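# Tuck the spoon handle-first into the folded napkin pocket

## Task

Slide the spoon, handle leading, deep into the napkin's pocket. It must enter at the fold of the corner that is turned down and lie between the complete upper layer and the layers under it. The napkin must keep its folds and stay roughly where it is and as it lies. Dropping the spoon means failure.

## Robot and tools

Robot: two arms. left_arm carries a left hand and stands on the +y side; right_arm carries a right hand. Base positions in the scene frame: left_arm (+0.003, +0.255, +0.001) m, right_arm (+0.004, -0.265, -0.003) m, both almost unrotated. A post stands behind the arms and a camera stand sits between them just behind the bases. Do not strike either one, and do not let the arms or hands press on each other.

Frames. Scene frame: origin at table-top height midway between the nominal bases, +x out over the table, +z up, +y toward the left arm. Each arm reports end_effector_position (m) and end_effector_quat_wxyz in its own base frame. Motion offsets are taken along the axes of that arm's current Hand target.

Hand point (right hand): 0.15 m out from the wrist face along the fingers and 0.05 m in front of the palm. +z runs along the straight fingers, +y points out of the palm, +x runs across the palm away from the thumb. On the left hand, +x points toward the thumb instead. Straight fingertips end 0.06 to 0.07 m past the point along +z, with their centre lines 0.06 m behind it along -y. A rigid bracket on the little-finger side of the wrist can collide with things.

Row layout: one row holds 28 numbers, each in [-1, 1], covering both arms even when only one moves. Left arm: dx, dy, dz, rx, ry, rz, then little, ring, middle, index, thumb_bend, thumb_turn, force_limit, speed. Right arm: the same 14 in the same order. The six pose numbers are offsets, not poses. They are measured from the Hand target at the start of the action (or call), along that target's axes. 1.0 equals 0.6 m or 180 degrees, and rx, ry, rz form one rotation vector. Every row of an action counts from that same start, so repeating an offset moves the hand again. Six zeros ask nothing new of an arm. Finger and thumb targets are absolute: +1 open/straight, -1 curled/closed. thumb_turn -1 places the thumb in front of the palm, opposite the fingers. force_limit maps -1 to +1 onto about 0 to 10 N at the fingertip (0 to 15 N for the two thumb motors). speed rises from near zero at -1 to full speed at +0.48 and above. For a soft grip, close with speed at -0.94 or lower. No hand number means 'unchanged'. To keep a hand as it is, resend its last eight numbers that were carried out. If none have been sent yet, send its hand_measured, hand_force_limit and hand_speed.

Tools:
- execute_actions(actions, cameras): actions is a list of actions. Each action is up to 15 rows, one row per 1/30 s step; a shorter action holds its final row up to step 15. Images are returned only for an empty list or when cameras names them.
- move(target, speed, blend, blocking, cameras): drives each hand in a straight line toward its offset target. target is one 28-number row or a list of up to 15 rows, all counted from the same starting Hand targets. speed is in m/s (0.002 to 4.3, default 0.25); turning is capped at twice that in rad/s. blend is in metres per corner; 0 means stop at each corner. The whole move is capped at 10 s. It does not avoid obstacles. The result has a 'move:' line giving how it ended (done, off_target, moving, held, fault) and any limits (paced = clipped, held = steps withheld).
- wait(seconds 0 to 3600), stop(), zoom_image(camera, region [x0,y0,x1,y1], at most 504x504 px), show_instructions(), finished_scene(scene 1).
Cameras: cam_head_left, cam_head_right, cam_high, cam_left_wrist, cam_right_wrist, each 672x504.

Control behaviour. Each step limits the commanded orientation to within 40 degrees of the measured one. Tracking is loose: hands often rest 1 to 3 cm (up to 5 cm) away from the command, mostly lower. A small upward move can even end lower, and a small turn can shift the point noticeably. If the hand stays short of its target, send the remaining distance as a new offset. To stop pressing on something, command a target back past the hand point. Faster moves and targets set deeper past a contact hit harder.

Gripping. With the thumb opposed, the hand holds objects about 0.035 to 0.065 m thick, or handles down to about 0.025 m. A thin, light item such as a spoon is best pinched between the thumb tip and the pad of the index finger's last segment. Motors keep moving after an action until they reach their target or force_limit, then lock. To tighten, raise force_limit and send a more-closed target. To loosen, send a target more open than hand_measured.

Result lines: hand_measured (motor positions, in row order), hand_stopped_by (moving, target, force, stalled, fault), hand_load_n (fingertip force, positive when pushing a finger open). A grip that falls to about 0 N means the object was lost. Joint torques: positive toward larger joint angles; numbers 3 and 4 wrap at ±28 N m. 'within noise' means the joint velocities are still. MOTOR HOT appears at 85 °C; at 100 °C that arm goes limp for 30 to 60 s. Holding loads, stretched poses and pushing toward unreachable poses all heat the motors.

Joint ranges (rad): waist ±2.880, shoulder 0 to 3.142, elbow 0 to 3.019, wrist pitch -1.693 to 1.571, wrist yaw ±1.571, wrist roll ±2.094.

Avoid: dropping the spoon even slightly, releasing moving parts, slams and hard pushes, too much force on the fingers, anything leaving the table, and disturbing the napkin's folds. Loose objects can occasionally be nudged by outside pushes.

Each tool is called by a JSON object that holds its "method" and its "body".

Reference images:

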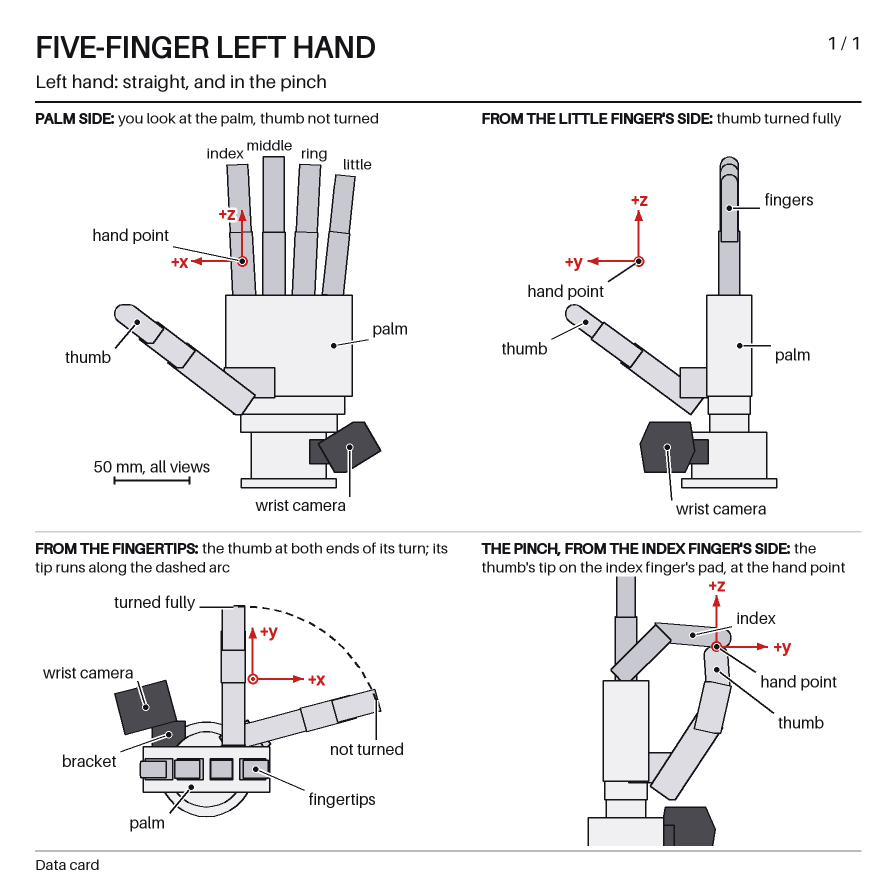

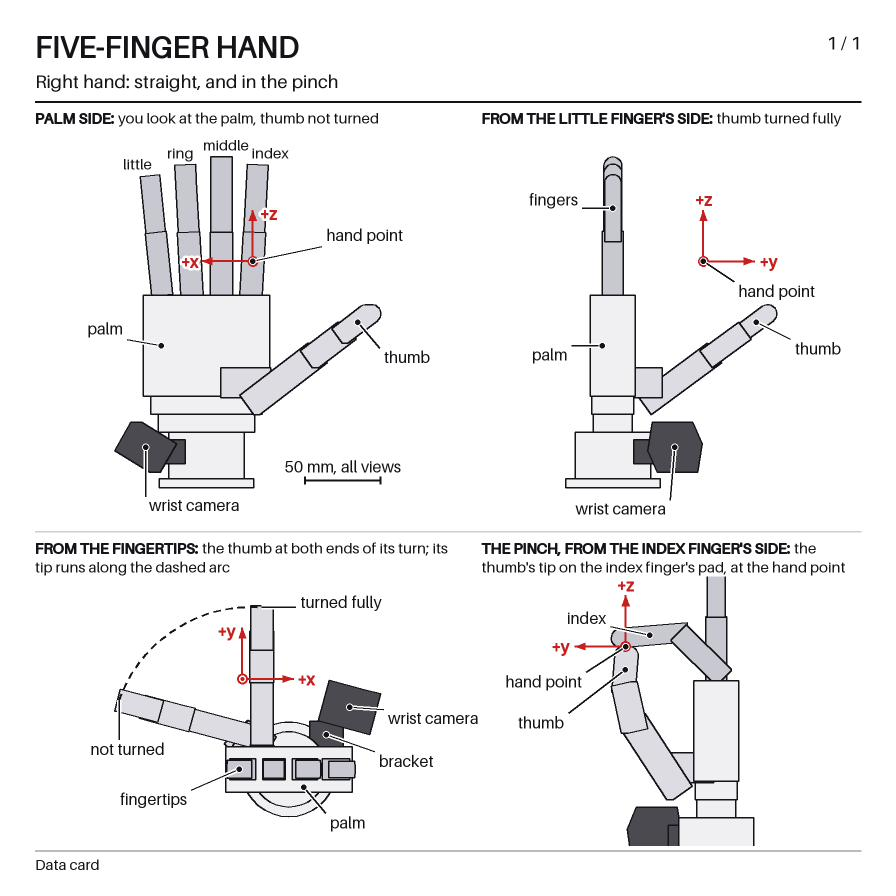

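## Session

{"method": "execute_actions", "body": {"actions": []}}

Scene clock: 0.00 s.
left_arm: end_effector_position=(+0.4760, -0.1090, +0.2373) hand_measured=(+1.000, +1.000, +1.000, +1.000, +1.000, +1.000) hand_load_n=(+0.0, +0.0, +0.0, +0.0, +0.0, +0.0) hand_stopped_by=(target, target, target, target, target, target) hand_force_limit=0.00 hand_speed=-0.80 end_effector_quat_wxyz=(+0.082, +0.980, +0.162, -0.085) | right_arm: end_effector_position=(+0.2765, +0.0054, +0.3757) hand_measured=(+1.000, +1.000, +1.000, +1.000, +1.000, +1.000) hand_load_n=(+0.0, +0.0, +0.0, +0.0, +0.0, +0.0) hand_stopped_by=(target, target, target, target, target, target) hand_force_limit=0.00 hand_speed=-0.80 end_effector_quat_wxyz=(-0.316, +0.881, -0.190, +0.296)
Joint positions: left_arm=[-0.056 1.554 1.52 -1.67 0.196 -1.941] | right_arm=[-0.278 0.779 1.219 -1.341 -0.648 -1.191]
Joint velocities: within noise
Joint torques (N m): no reading
Heat: left arm: hottest waist 34 °C; right arm: hottest waist 32 °C.
Hand target: left_arm +0.4833, -0.1106, +0.2478; +0.088, +0.981, +0.158, -0.070 | right_arm +0.2797, +0.0055, +0.3938; -0.316, +0.876, -0.178, +0.318

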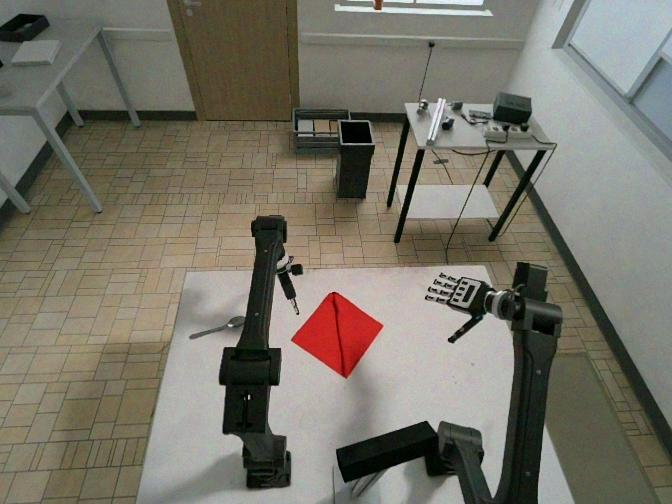

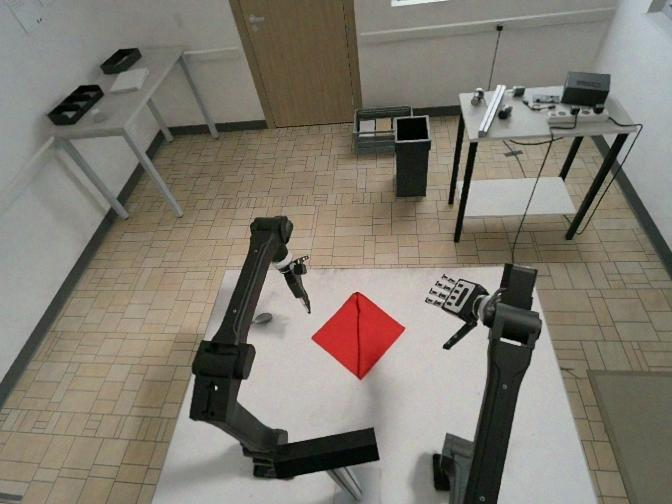

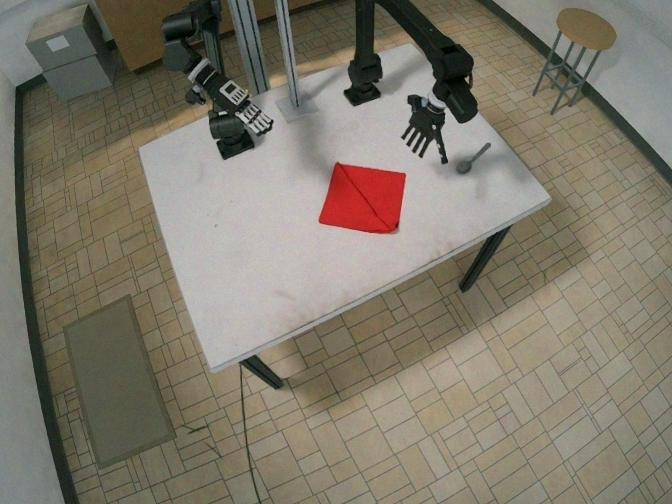

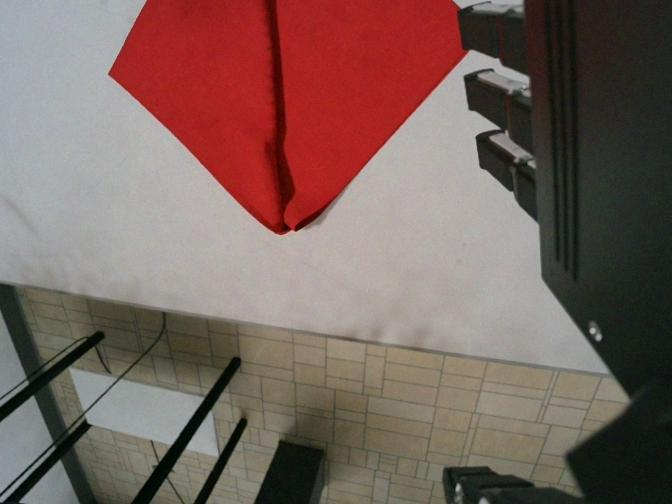

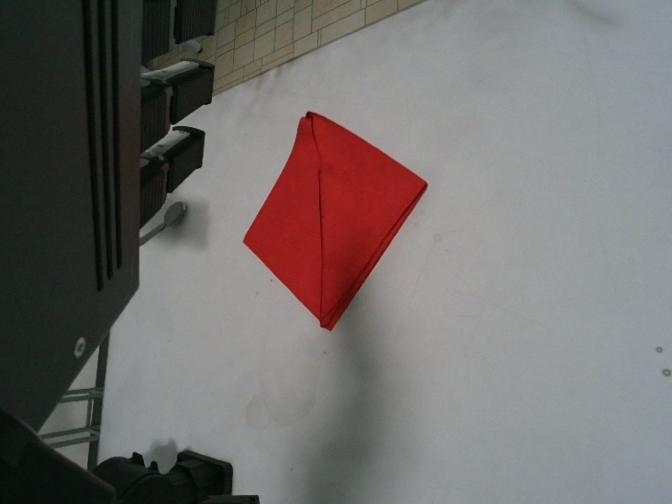

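{"method": "zoom_image", "body": {"camera": "cam_head_left", "region": [180, 260, 400, 400]}}

{"method": "zoom_image", "body": {"camera": "cam_high", "region": [300, 110, 520, 260]}}

{"method": "zoom_image", "body": {"camera": "cam_right_wrist", "region": [130, 90, 450, 350]}}

{"method": "zoom_image", "body": {"camera": "cam_head_right", "region": [280, 270, 430, 400]}}

Scaled by 2.291 from the camera's image (finer frame: 960x720).

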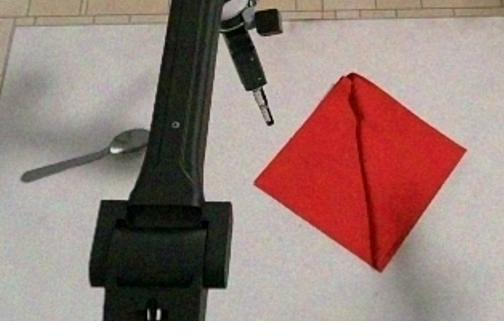

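Scaled by 2.291 from the camera's image (finer frame: 960x720).

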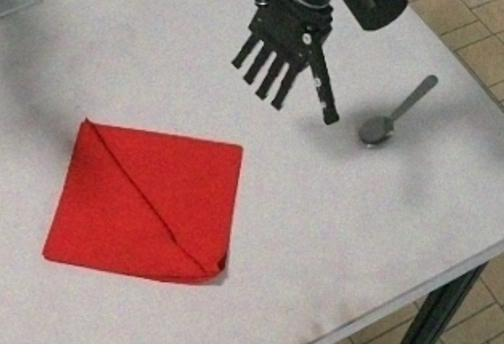

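Scaled by 1.575 from the camera's image (finer frame: 960x720).

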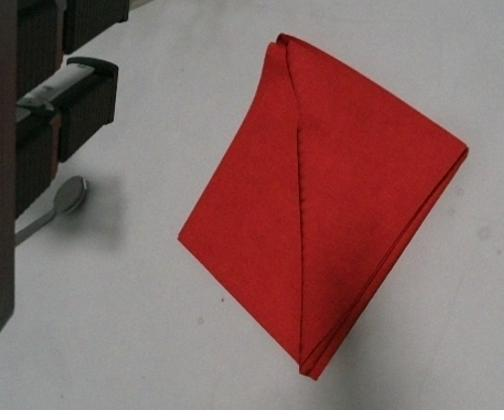

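Scaled by 3.360 from the camera's image (finer frame: 960x720).

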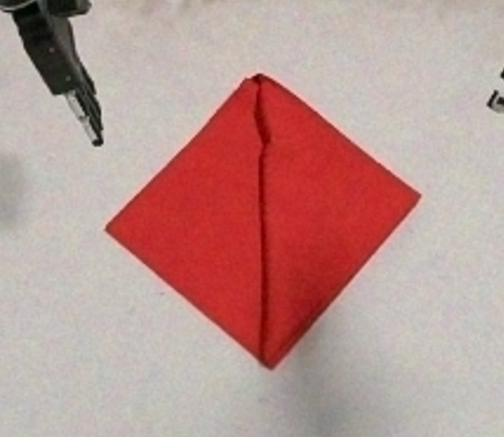

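{"method": "zoom_image", "body": {"camera": "cam_left_wrist", "region": [100, 0, 480, 250]}}

{"method": "zoom_image", "body": {"camera": "cam_right_wrist", "region": [270, 100, 440, 340]}}

{"method": "zoom_image", "body": {"camera": "cam_head_left", "region": [180, 300, 260, 350]}}

{"method": "zoom_image", "body": {"camera": "cam_high", "region": [310, 150, 420, 245]}}

Scaled by 1.326 from the camera's image (finer frame: 960x720).

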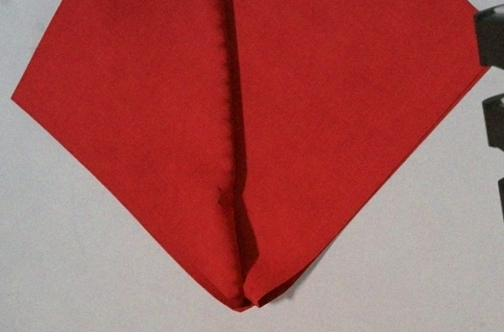

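Scaled by 2.100 from the camera's image (finer frame: 960x720).

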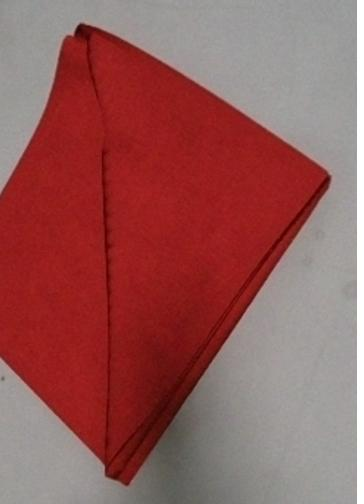

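Scaled by 6.300 from the camera's image (finer frame: 960x720).

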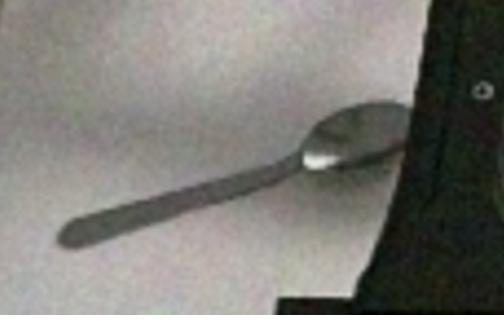

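Scaled by 4.582 from the camera's image (finer frame: 960x720).

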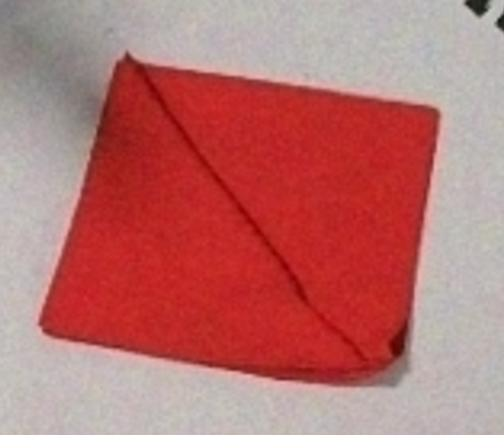

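{"method": "move", "body": {"target": [0.1668,-0.3852,0.0452,0.2760,0.1988,0.4670,-1,-1,0,0,1,-1,0,0,0,0,0,0,0,0,1,1,1,1,1,1,0,-0.8], "speed": 0.2, "cameras": ["all"]}}

Scene clock: 12.50 s.
left_arm: end_effector_position=(+0.4968, +0.1244, +0.1593) hand_measured=(-1.000, -1.000, +0.000, +0.000, +1.000, -1.000) hand_load_n=(+0.5, +0.0, +0.0, +0.0, +0.0, +0.0) hand_stopped_by=(target, target, target, target, target, target) hand_force_limit=0.00 hand_speed=0.00 end_effector_quat_wxyz=(-0.295, +0.766, -0.530, +0.211) | right_arm: end_effector_position=(+0.2765, +0.0054, +0.3757) hand_measured=(+1.000, +1.000, +1.000, +1.000, +1.000, +1.000) hand_load_n=(+0.0, +0.0, +0.0, +0.0, +0.0, +0.0) hand_stopped_by=(target, target, target, target, target, target) hand_force_limit=0.00 hand_speed=-0.80 end_effector_quat_wxyz=(-0.316, +0.881, -0.190, +0.296)
Joint positions: left_arm=[0.3 1.361 1.048 -0.516 -0.031 -0.048] | right_arm=[-0.278 0.779 1.219 -1.341 -0.648 -1.191]
Joint torques (N m): left_arm=[1.2 -12.1 9.33 2.06 0.15 0.09] | right_arm=[-0.38 -1.61 10.84 1.03 -0.43 -0.08]
Heat: left arm: hottest waist 34 °C; right arm: hottest waist 32 °C.
Hand target: left_arm +0.4998, +0.1300, +0.1703; -0.313, +0.757, -0.530, +0.219 | right_arm +0.2797, +0.0055, +0.3938; -0.316, +0.876, -0.178, +0.318
Off the commanded pose: left_arm 0.013 m, 3 deg | right_arm 0.018 m, 3 deg.
move: off_target (left_arm)

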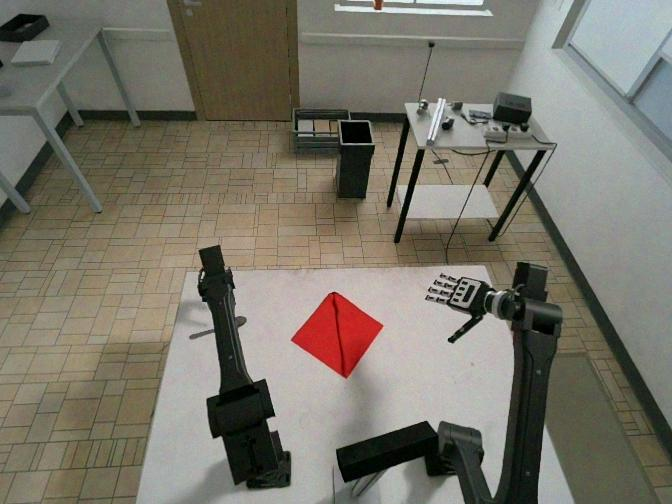

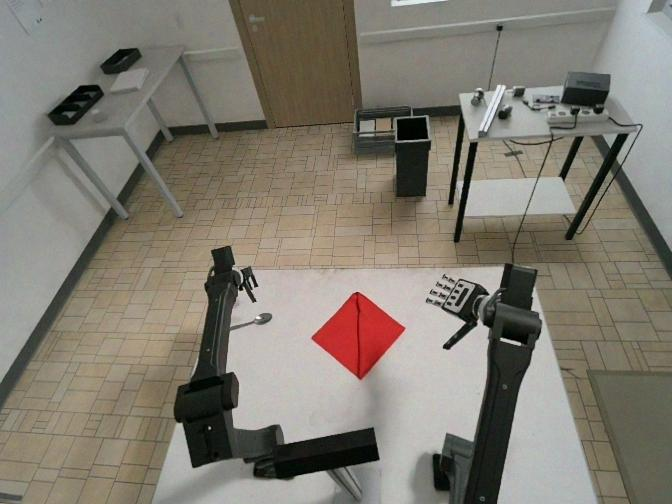

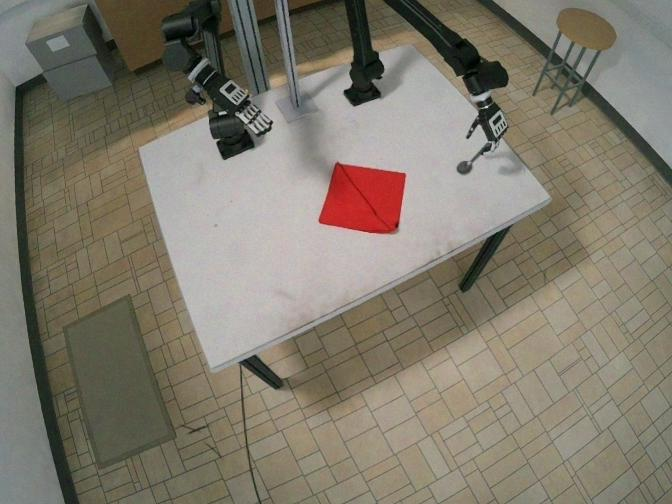

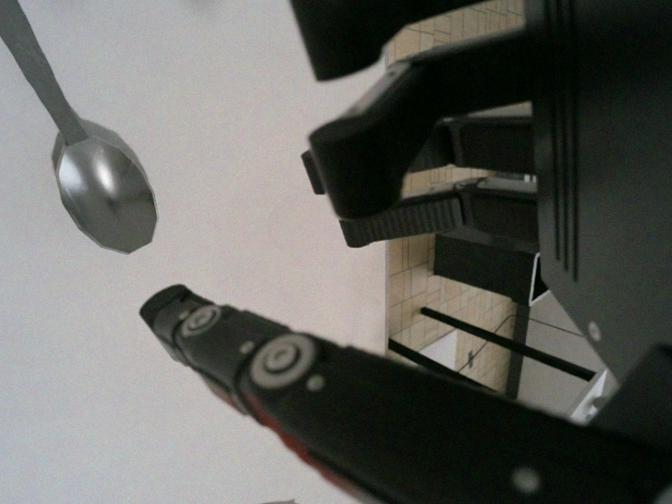

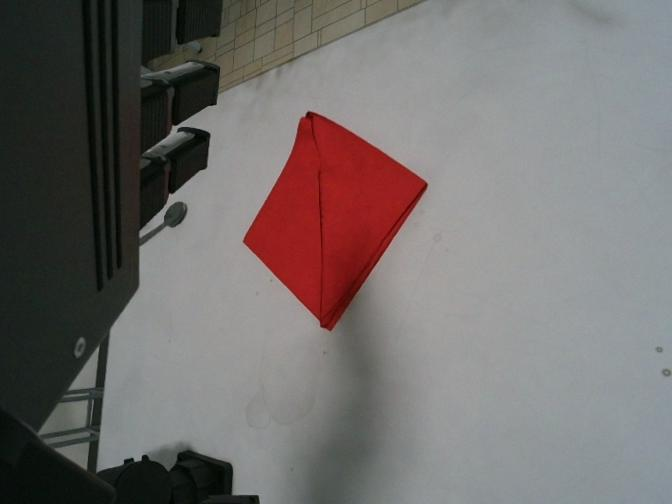

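{"method": "move", "body": {"target": [-0.0142,0.0530,0.1355,0,0,0,-1,-1,0,0,1,-1,0,0,0,0,0,0,0,0,1,1,1,1,1,1,0,-0.8], "speed": 0.1, "cameras": ["cam_left_wrist", "cam_high", "cam_head_right"]}}

Scene clock: 14.87 s.
left_arm: end_effector_position=(+0.5248, +0.1441, +0.0911) hand_measured=(-1.000, -1.000, +0.000, +0.000, +1.000, -1.000) hand_load_n=(+0.0, +0.0, +0.5, +0.0, +0.0, +0.0) hand_stopped_by=(target, target, target, target, target, target) hand_force_limit=0.00 hand_speed=0.00 end_effector_quat_wxyz=(-0.304, +0.763, -0.528, +0.217) | right_arm: end_effector_position=(+0.2765, +0.0054, +0.3757) hand_measured=(+1.000, +1.000, +1.000, +1.000, +1.000, +1.000) hand_load_n=(+0.0, +0.0, +0.0, +0.0, +0.0, +0.0) hand_stopped_by=(target, target, target, target, target, target) hand_force_limit=0.00 hand_speed=-0.80 end_effector_quat_wxyz=(-0.316, +0.881, -0.190, +0.296)
Joint positions: left_arm=[0.323 1.51 0.999 -0.294 -0.015 -0.031] | right_arm=[-0.278 0.779 1.219 -1.341 -0.648 -1.191]
Joint torques (N m): left_arm=[1.67 -11.22 8.96 2.11 0.17 0.11] | right_arm=[-0.44 -1.79 10.8 1.09 -0.42 -0.07]
Heat: left arm: hottest waist 34 °C; right arm: hottest waist 32 °C.
Hand target: left_arm +0.5296, +0.1500, +0.0903; -0.313, +0.757, -0.530, +0.219 | right_arm +0.2797, +0.0055, +0.3938; -0.316, +0.876, -0.178, +0.318
Off the commanded pose: left_arm 0.008 m, 1 deg | right_arm 0.018 m, 3 deg.
move: done
Images, in order (width x height): cam_head_right 672x504, cam_high 672x504, cam_left_wrist 672x504.

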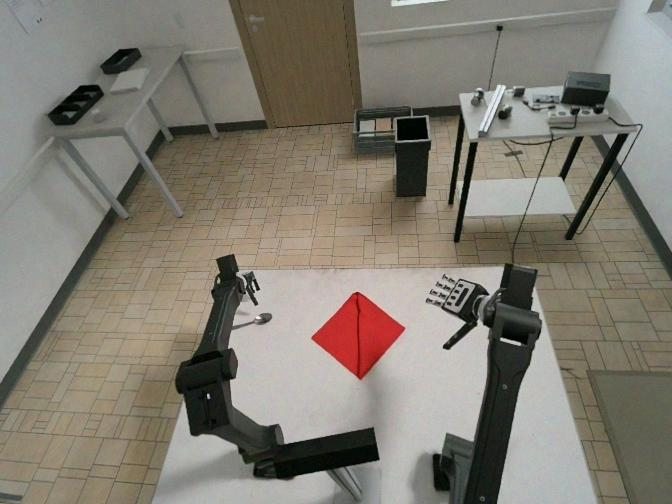

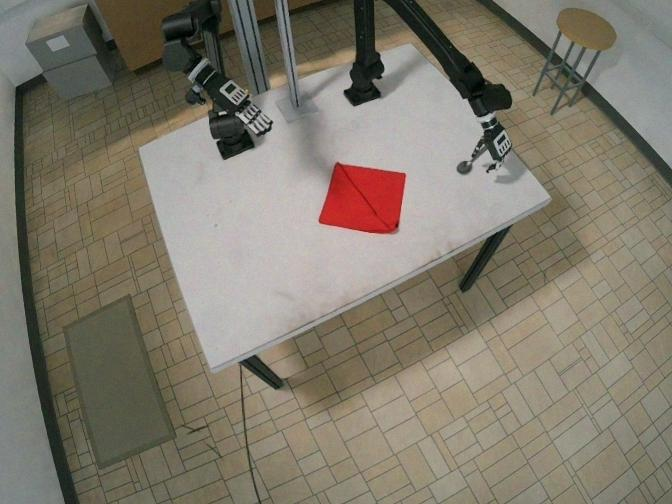

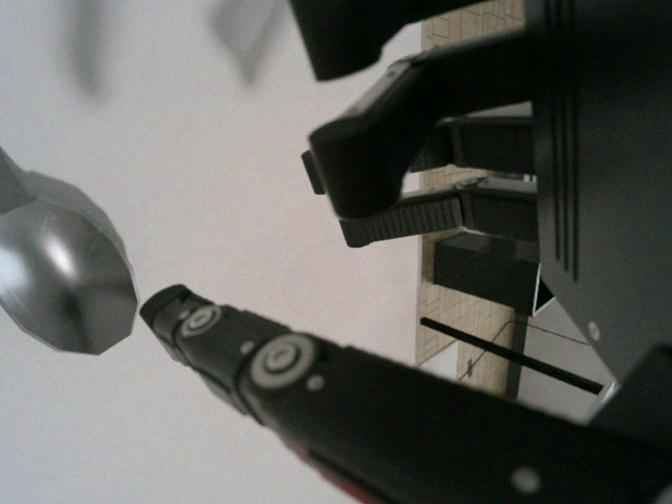

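{"method": "zoom_image", "body": {"camera": "cam_high", "region": [430, 60, 540, 200]}}

{"method": "zoom_image", "body": {"camera": "cam_head_right", "region": [200, 240, 320, 350]}}

Scaled by 3.600 from the camera's image (finer frame: 960x720).

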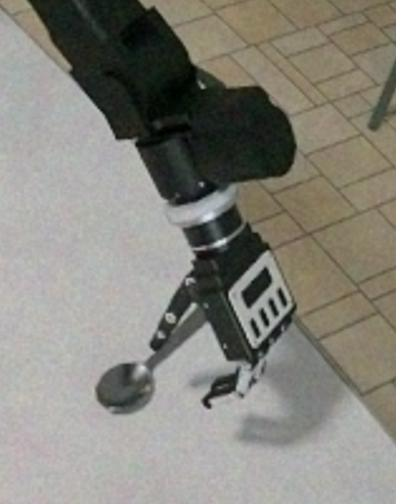

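Scaled by 4.200 from the camera's image (finer frame: 960x720).

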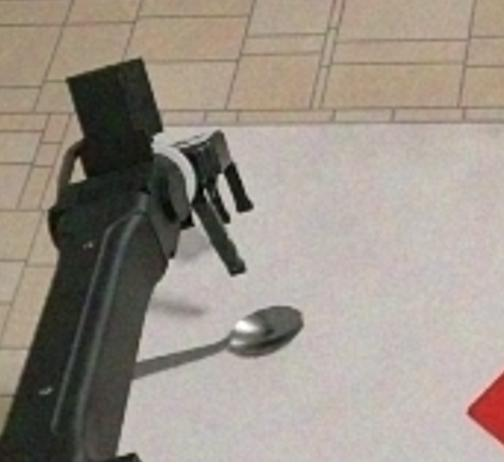

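{"method": "move", "body": {"target": [0.0095,0.1012,-0.0068,0,0,0,-1,-1,0,0,1,-1,0,0,0,0,0,0,0,0,1,1,1,1,1,1,0,-0.8], "speed": 0.08, "cameras": ["cam_left_wrist", "cam_high", "cam_head_right"]}}

{"method": "zoom_image", "body": {"camera": "cam_high", "region": [430, 60, 540, 200]}}

{"method": "zoom_image", "body": {"camera": "cam_head_right", "region": [200, 240, 320, 350]}}

Scene clock: 18.57 s.
left_arm: end_effector_position=(+0.4811, +0.1297, +0.0388) hand_measured=(-1.000, -1.000, +0.000, +0.000, +1.000, -1.000) hand_load_n=(+0.0, +0.0, +0.0, +0.0, +0.0, +0.0) hand_stopped_by=(target, target, target, target, target, target) hand_force_limit=0.00 hand_speed=0.00 end_effector_quat_wxyz=(-0.296, +0.767, -0.530, +0.210) | right_arm: end_effector_position=(+0.2765, +0.0054, +0.3757) hand_measured=(+1.000, +1.000, +1.000, +1.000, +1.000, +1.000) hand_load_n=(+0.0, +0.0, +0.0, +0.0, +0.0, +0.0) hand_stopped_by=(target, target, target, target, target, target) hand_force_limit=0.00 hand_speed=-0.80 end_effector_quat_wxyz=(-0.316, +0.881, -0.190, +0.296)
Joint positions: left_arm=[0.323 1.491 0.824 -0.162 -0.017 -0.031] | right_arm=[-0.278 0.779 1.219 -1.341 -0.648 -1.191]
Joint torques (N m): left_arm=[0.26 -12.63 7.94 2.09 -0.24 0.02] | right_arm=[-0.26 -1.73 10.8 1.02 -0.43 -0.08]
Heat: left arm: hottest waist 34 °C; right arm: hottest waist 32 °C.
Hand target: left_arm +0.4885, +0.1290, +0.0502; -0.313, +0.757, -0.530, +0.219 | right_arm +0.2797, +0.0055, +0.3938; -0.316, +0.876, -0.178, +0.318
Off the commanded pose: left_arm 0.014 m, 3 deg | right_arm 0.018 m, 3 deg.
move: off_target (left_arm)
Images, in order (width x height): cam_head_right 672x504, cam_high 672x504, cam_left_wrist 672x504.

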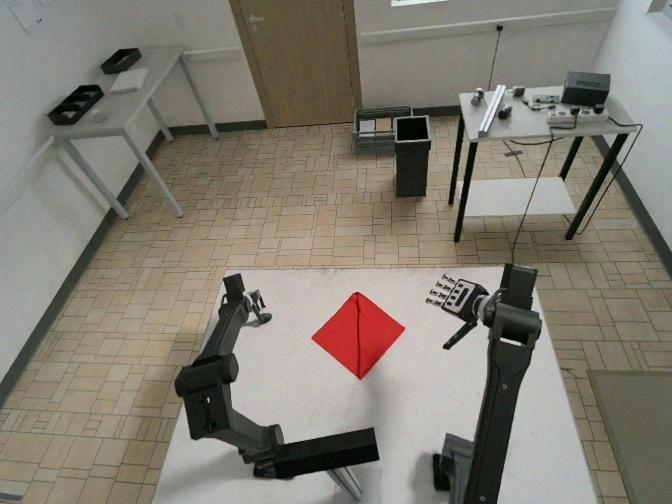

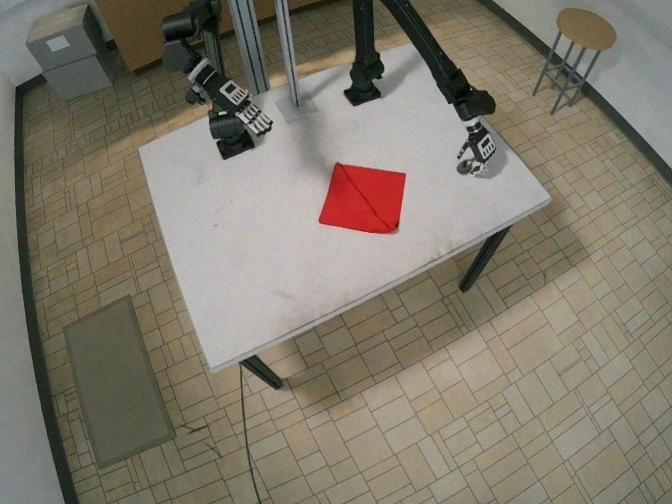

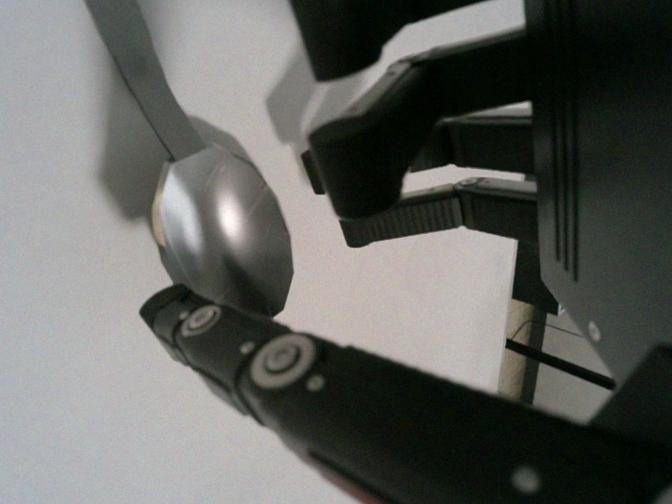

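Scaled by 3.600 from the camera's image (finer frame: 960x720).

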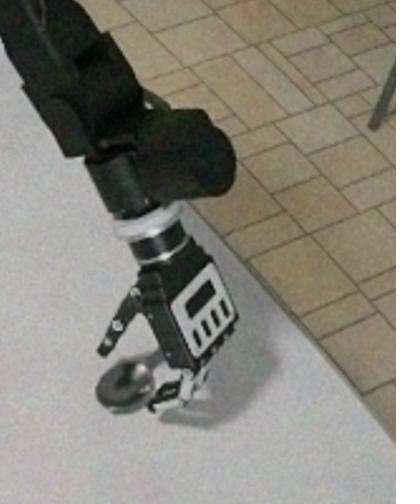

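Scaled by 4.200 from the camera's image (finer frame: 960x720).

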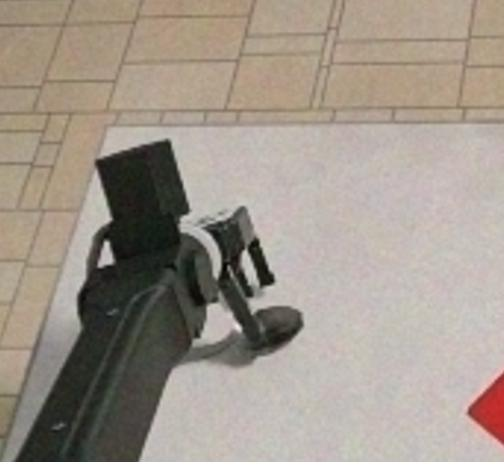

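{"method": "move", "body": {"target": [0,0.0267,0.0267,0,0,0,-1,-1,-0.2,-0.2,1,-1,0,0,0,0,0,0,0,0,1,1,1,1,1,1,0,-0.8], "speed": 0.04, "cameras": ["cam_left_wrist", "cam_high"]}}

{"method": "zoom_image", "body": {"camera": "cam_high", "region": [430, 110, 520, 200]}}

Scene clock: 20.90 s.
left_arm: end_effector_position=(+0.4827, +0.1303, +0.0299) hand_measured=(-1.000, -1.000, -0.200, -0.200, +1.000, -1.000) hand_load_n=(+0.0, +0.0, +0.0, +0.0, +0.0, +0.0) hand_stopped_by=(target, target, target, target, target, target) hand_force_limit=0.00 hand_speed=0.00 end_effector_quat_wxyz=(-0.306, +0.762, -0.527, +0.218) | right_arm: end_effector_position=(+0.2765, +0.0054, +0.3757) hand_measured=(+1.000, +1.000, +1.000, +1.000, +1.000, +1.000) hand_load_n=(+0.0, +0.0, +0.0, -0.5, +0.0, +0.0) hand_stopped_by=(target, target, target, target, target, target) hand_force_limit=0.00 hand_speed=-0.80 end_effector_quat_wxyz=(-0.316, +0.881, -0.190, +0.296)
Joint positions: left_arm=[0.323 1.505 0.796 -0.093 -0.017 -0.031] | right_arm=[-0.278 0.779 1.219 -1.341 -0.648 -1.191]
Joint torques (N m): left_arm=[0.26 -9.76 7.84 2.07 -0.24 0.02] | right_arm=[-0.32 -1.73 10.81 1.02 -0.43 -0.07]
Heat: left arm: hottest waist 34 °C; right arm: hottest waist 32 °C.
Hand target: left_arm +0.4885, +0.1290, +0.0276; -0.313, +0.757, -0.530, +0.219 | right_arm +0.2797, +0.0055, +0.3938; -0.316, +0.876, -0.178, +0.318
Off the commanded pose: left_arm 0.006 m, 1 deg | right_arm 0.018 m, 3 deg.
move: done
Images, in order (width x height): cam_high 672x504, cam_left_wrist 672x504.

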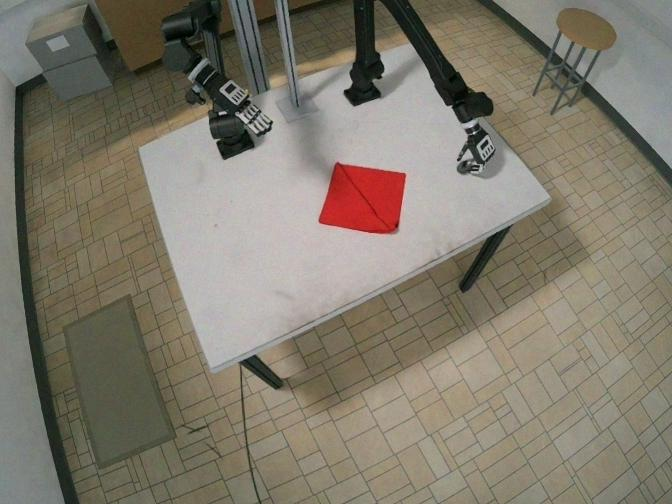

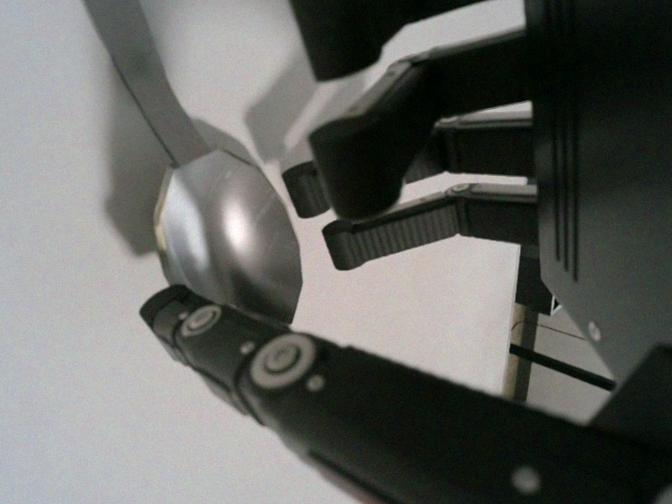

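Scaled by 5.600 from the camera's image (finer frame: 960x720).

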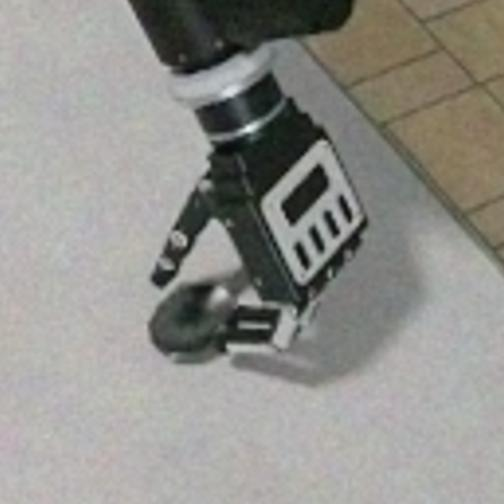

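{"method": "move", "body": {"target": [-0.0082,0.0232,0.0122,0,0,0,-1,-1,-0.2,-0.2,1,-1,0,0,0,0,0,0,0,0,1,1,1,1,1,1,0,-0.8], "speed": 0.04, "cameras": ["cam_left_wrist", "cam_high"]}}

{"method": "zoom_image", "body": {"camera": "cam_high", "region": [430, 110, 520, 200]}}

Scene clock: 22.97 s.
left_arm: end_effector_position=(+0.4824, +0.1302, +0.0205) hand_measured=(-1.000, -1.000, -0.200, -0.200, +1.000, -1.000) hand_load_n=(+0.0, +0.0, +0.0, +0.0, +0.0, +0.0) hand_stopped_by=(target, target, target, target, target, target) hand_force_limit=0.00 hand_speed=0.00 end_effector_quat_wxyz=(-0.311, +0.760, -0.525, +0.222) | right_arm: end_effector_position=(+0.2765, +0.0054, +0.3757) hand_measured=(+1.000, +1.000, +1.000, +1.000, +1.000, +1.000) hand_load_n=(-0.5, +0.0, +0.0, +0.0, +0.0, +0.0) hand_stopped_by=(target, target, target, target, target, target) hand_force_limit=0.00 hand_speed=-0.80 end_effector_quat_wxyz=(-0.316, +0.881, -0.190, +0.296)
Joint positions: left_arm=[0.323 1.52 0.773 -0.039 -0.017 -0.031] | right_arm=[-0.278 0.779 1.219 -1.341 -0.648 -1.191]
Joint torques (N m): left_arm=[1.08 -9.11 7.21 1.91 0.14 0.1] | right_arm=[-0.38 -1.67 10.81 1.03 -0.43 -0.07]
Heat: left arm: hottest waist 34 °C; right arm: hottest waist 32 °C.
Hand target: left_arm +0.4824, +0.1321, +0.0126; -0.313, +0.757, -0.530, +0.219 | right_arm +0.2797, +0.0055, +0.3938; -0.316, +0.876, -0.178, +0.318
Off the commanded pose: left_arm 0.008 m, 1 deg | right_arm 0.018 m, 3 deg.
move: done
Images, in order (width x height): cam_high 672x504, cam_left_wrist 672x504.

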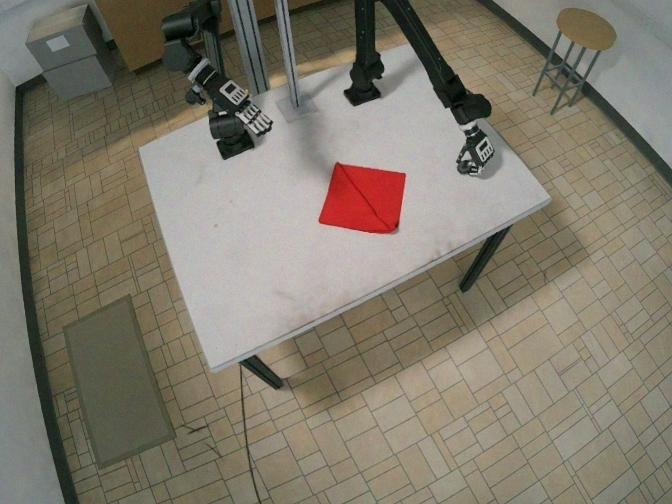

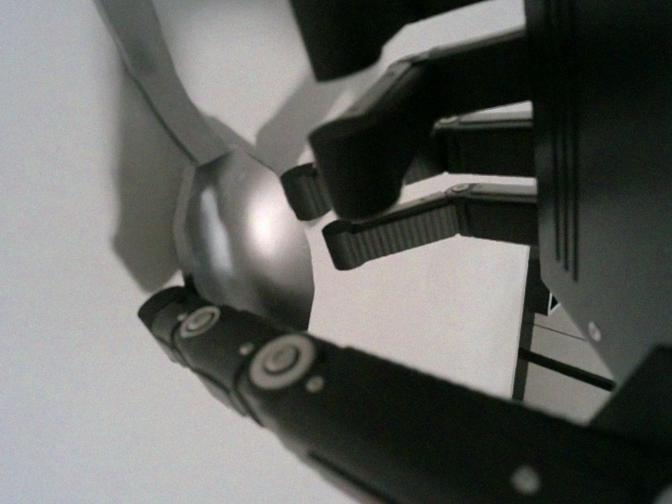

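Scaled by 5.600 from the camera's image (finer frame: 960x720).

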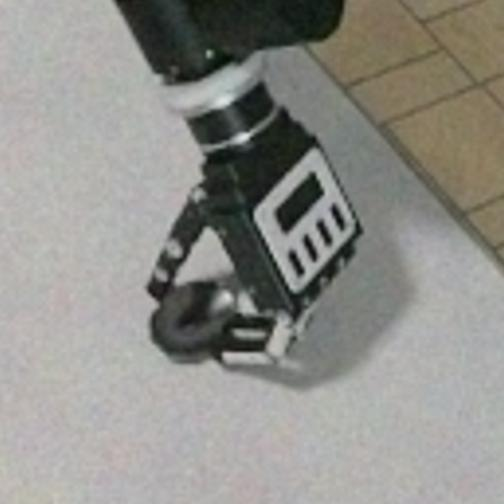

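{"method": "move", "body": {"target": [-0.007,0.0175,0.0108,0,0,0,-1,-1,-0.2,-0.2,1,-1,0,0,0,0,0,0,0,0,1,1,1,1,1,1,0,-0.8], "speed": 0.04, "cameras": ["cam_left_wrist", "cam_high"]}}

{"method": "zoom_image", "body": {"camera": "cam_high", "region": [430, 110, 520, 200]}}

Scene clock: 24.30 s.
left_arm: end_effector_position=(+0.4833, +0.1301, +0.0134) hand_measured=(-1.000, -1.000, -0.200, -0.200, +1.000, -1.000) hand_load_n=(+0.0, +0.0, -0.5, +0.0, +0.0, +0.0) hand_stopped_by=(target, target, target, target, target, target) hand_force_limit=0.00 hand_speed=0.00 end_effector_quat_wxyz=(-0.315, +0.757, -0.525, +0.227) | right_arm: end_effector_position=(+0.2765, +0.0054, +0.3757) hand_measured=(+1.000, +1.000, +1.000, +1.000, +1.000, +1.000) hand_load_n=(+0.0, +0.0, +0.0, +0.0, +0.0, +0.0) hand_stopped_by=(target, target, target, target, target, target) hand_force_limit=0.00 hand_speed=-0.80 end_effector_quat_wxyz=(-0.316, +0.881, -0.190, +0.296)
Joint positions: left_arm=[0.325 1.536 0.758 0.005 -0.011 -0.029] | right_arm=[-0.278 0.779 1.219 -1.341 -0.648 -1.191]
Joint torques (N m): left_arm=[1.55 -9 6.61 1.76 0.16 0.11] | right_arm=[-0.26 -1.79 10.78 1.07 -0.43 -0.07]
Heat: left arm: hottest waist 34 °C; right arm: hottest waist 32 °C.
Hand target: left_arm +0.4782, +0.1350, +0.0006; -0.313, +0.757, -0.530, +0.219 | right_arm +0.2797, +0.0055, +0.3938; -0.316, +0.876, -0.178, +0.318
Off the commanded pose: left_arm 0.015 m, 1 deg | right_arm 0.018 m, 3 deg.
move: off_target (left_arm)
Images, in order (width x height): cam_high 672x504, cam_left_wrist 672x504.

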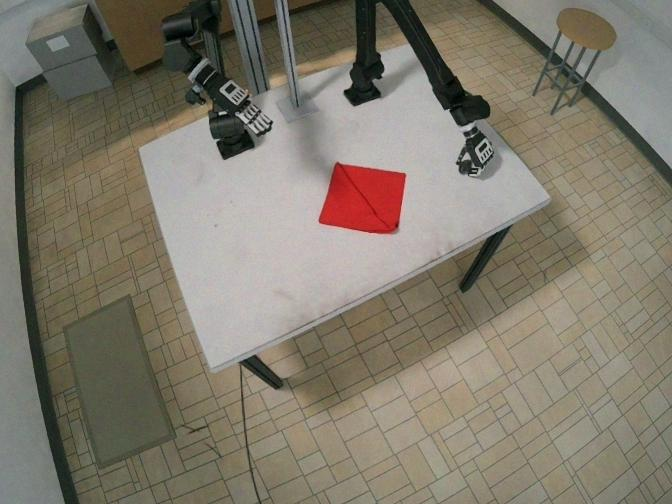

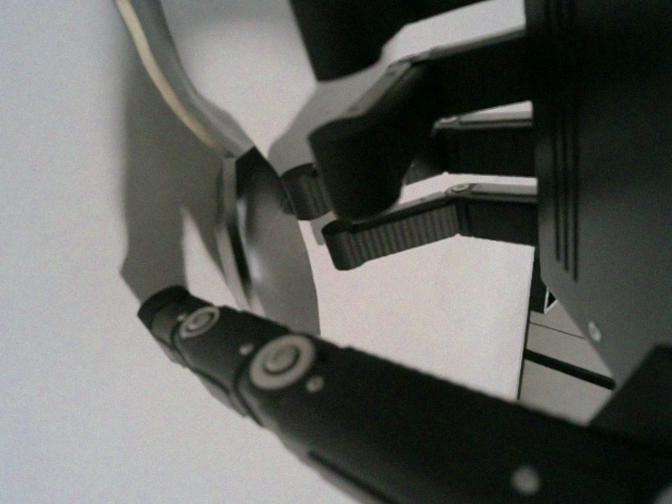

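Scaled by 5.600 from the camera's image (finer frame: 960x720).

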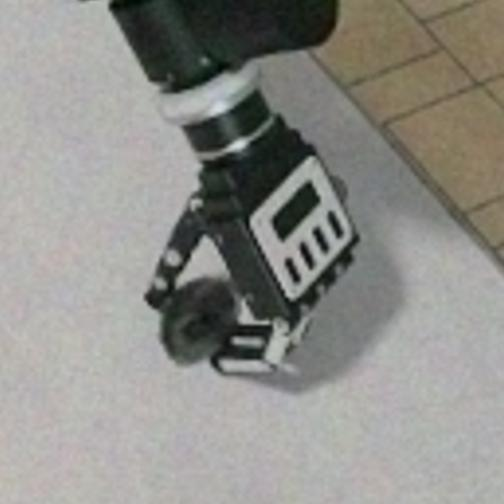

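{"method": "move", "body": {"target": [0.0117,-0.0512,-0.0195,0,0,0,-1,-1,-0.2,-0.2,1,-1,0,0,0,0,0,0,0,0,1,1,1,1,1,1,0,-0.8], "speed": 0.04, "cameras": ["cam_left_wrist", "cam_high"]}}

{"method": "zoom_image", "body": {"camera": "cam_high", "region": [430, 110, 520, 200]}}

Scene clock: 26.13 s.
left_arm: end_effector_position=(+0.4772, +0.1279, +0.0114) hand_measured=(-1.000, -1.000, -0.200, -0.200, +1.000, -1.000) hand_load_n=(+0.0, +0.0, +0.5, +0.0, +0.0, +0.0) hand_stopped_by=(target, target, target, target, target, target) hand_force_limit=0.00 hand_speed=0.00 end_effector_quat_wxyz=(-0.297, +0.765, -0.530, +0.212) | right_arm: end_effector_position=(+0.2765, +0.0054, +0.3757) hand_measured=(+1.000, +1.000, +1.000, +1.000, +1.000, +1.000) hand_load_n=(+0.0, +0.0, +0.0, +0.0, +0.0, +0.0) hand_stopped_by=(target, target, target, target, target, target) hand_force_limit=0.00 hand_speed=-0.80 end_effector_quat_wxyz=(-0.316, +0.881, -0.190, +0.296)
Joint positions: left_arm=[0.323 1.536 0.778 -0.065 -0.014 -0.029] | right_arm=[-0.278 0.779 1.219 -1.341 -0.648 -1.191]
Joint torques (N m): left_arm=[0.09 -12.1 10.8 0.62 -0.25 0.03] | right_arm=[-0.5 -1.67 10.85 1.03 -0.42 -0.07]
Heat: left arm: hottest waist 34 °C; right arm: hottest waist 32 °C.
Hand target: left_arm +0.4933, +0.1330, +0.0306; -0.313, +0.757, -0.530, +0.219 | right_arm +0.2797, +0.0055, +0.3938; -0.316, +0.876, -0.178, +0.318
Off the commanded pose: left_arm 0.026 m, 2 deg | right_arm 0.018 m, 3 deg.
move: off_target (left_arm)
Images, in order (width x height): cam_high 672x504, cam_left_wrist 672x504.

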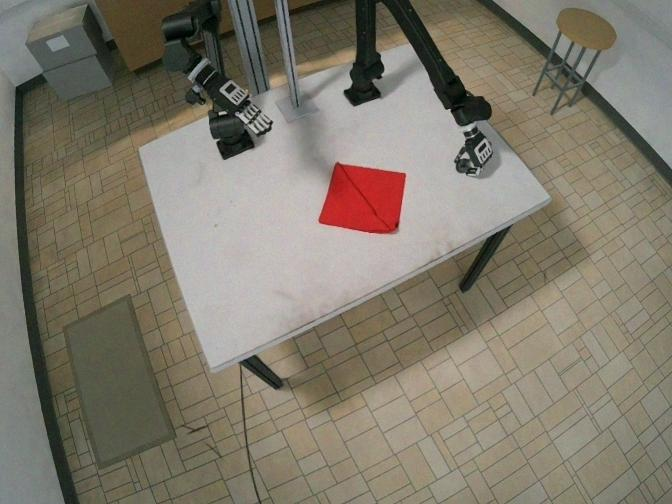

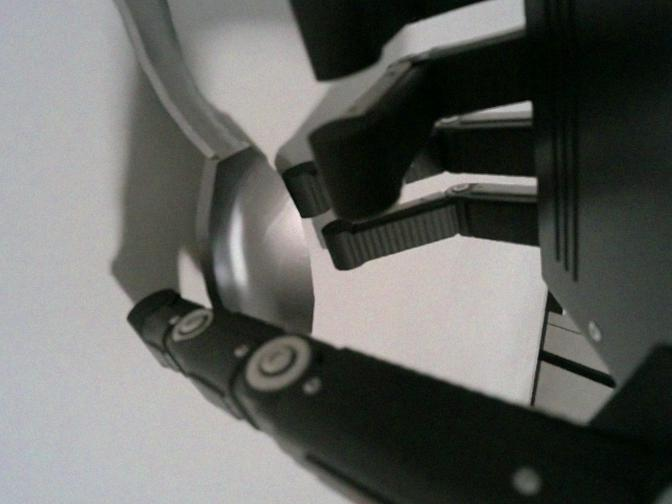

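Scaled by 5.600 from the camera's image (finer frame: 960x720).

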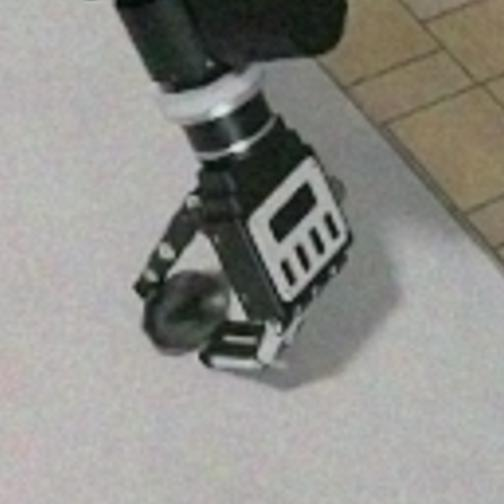

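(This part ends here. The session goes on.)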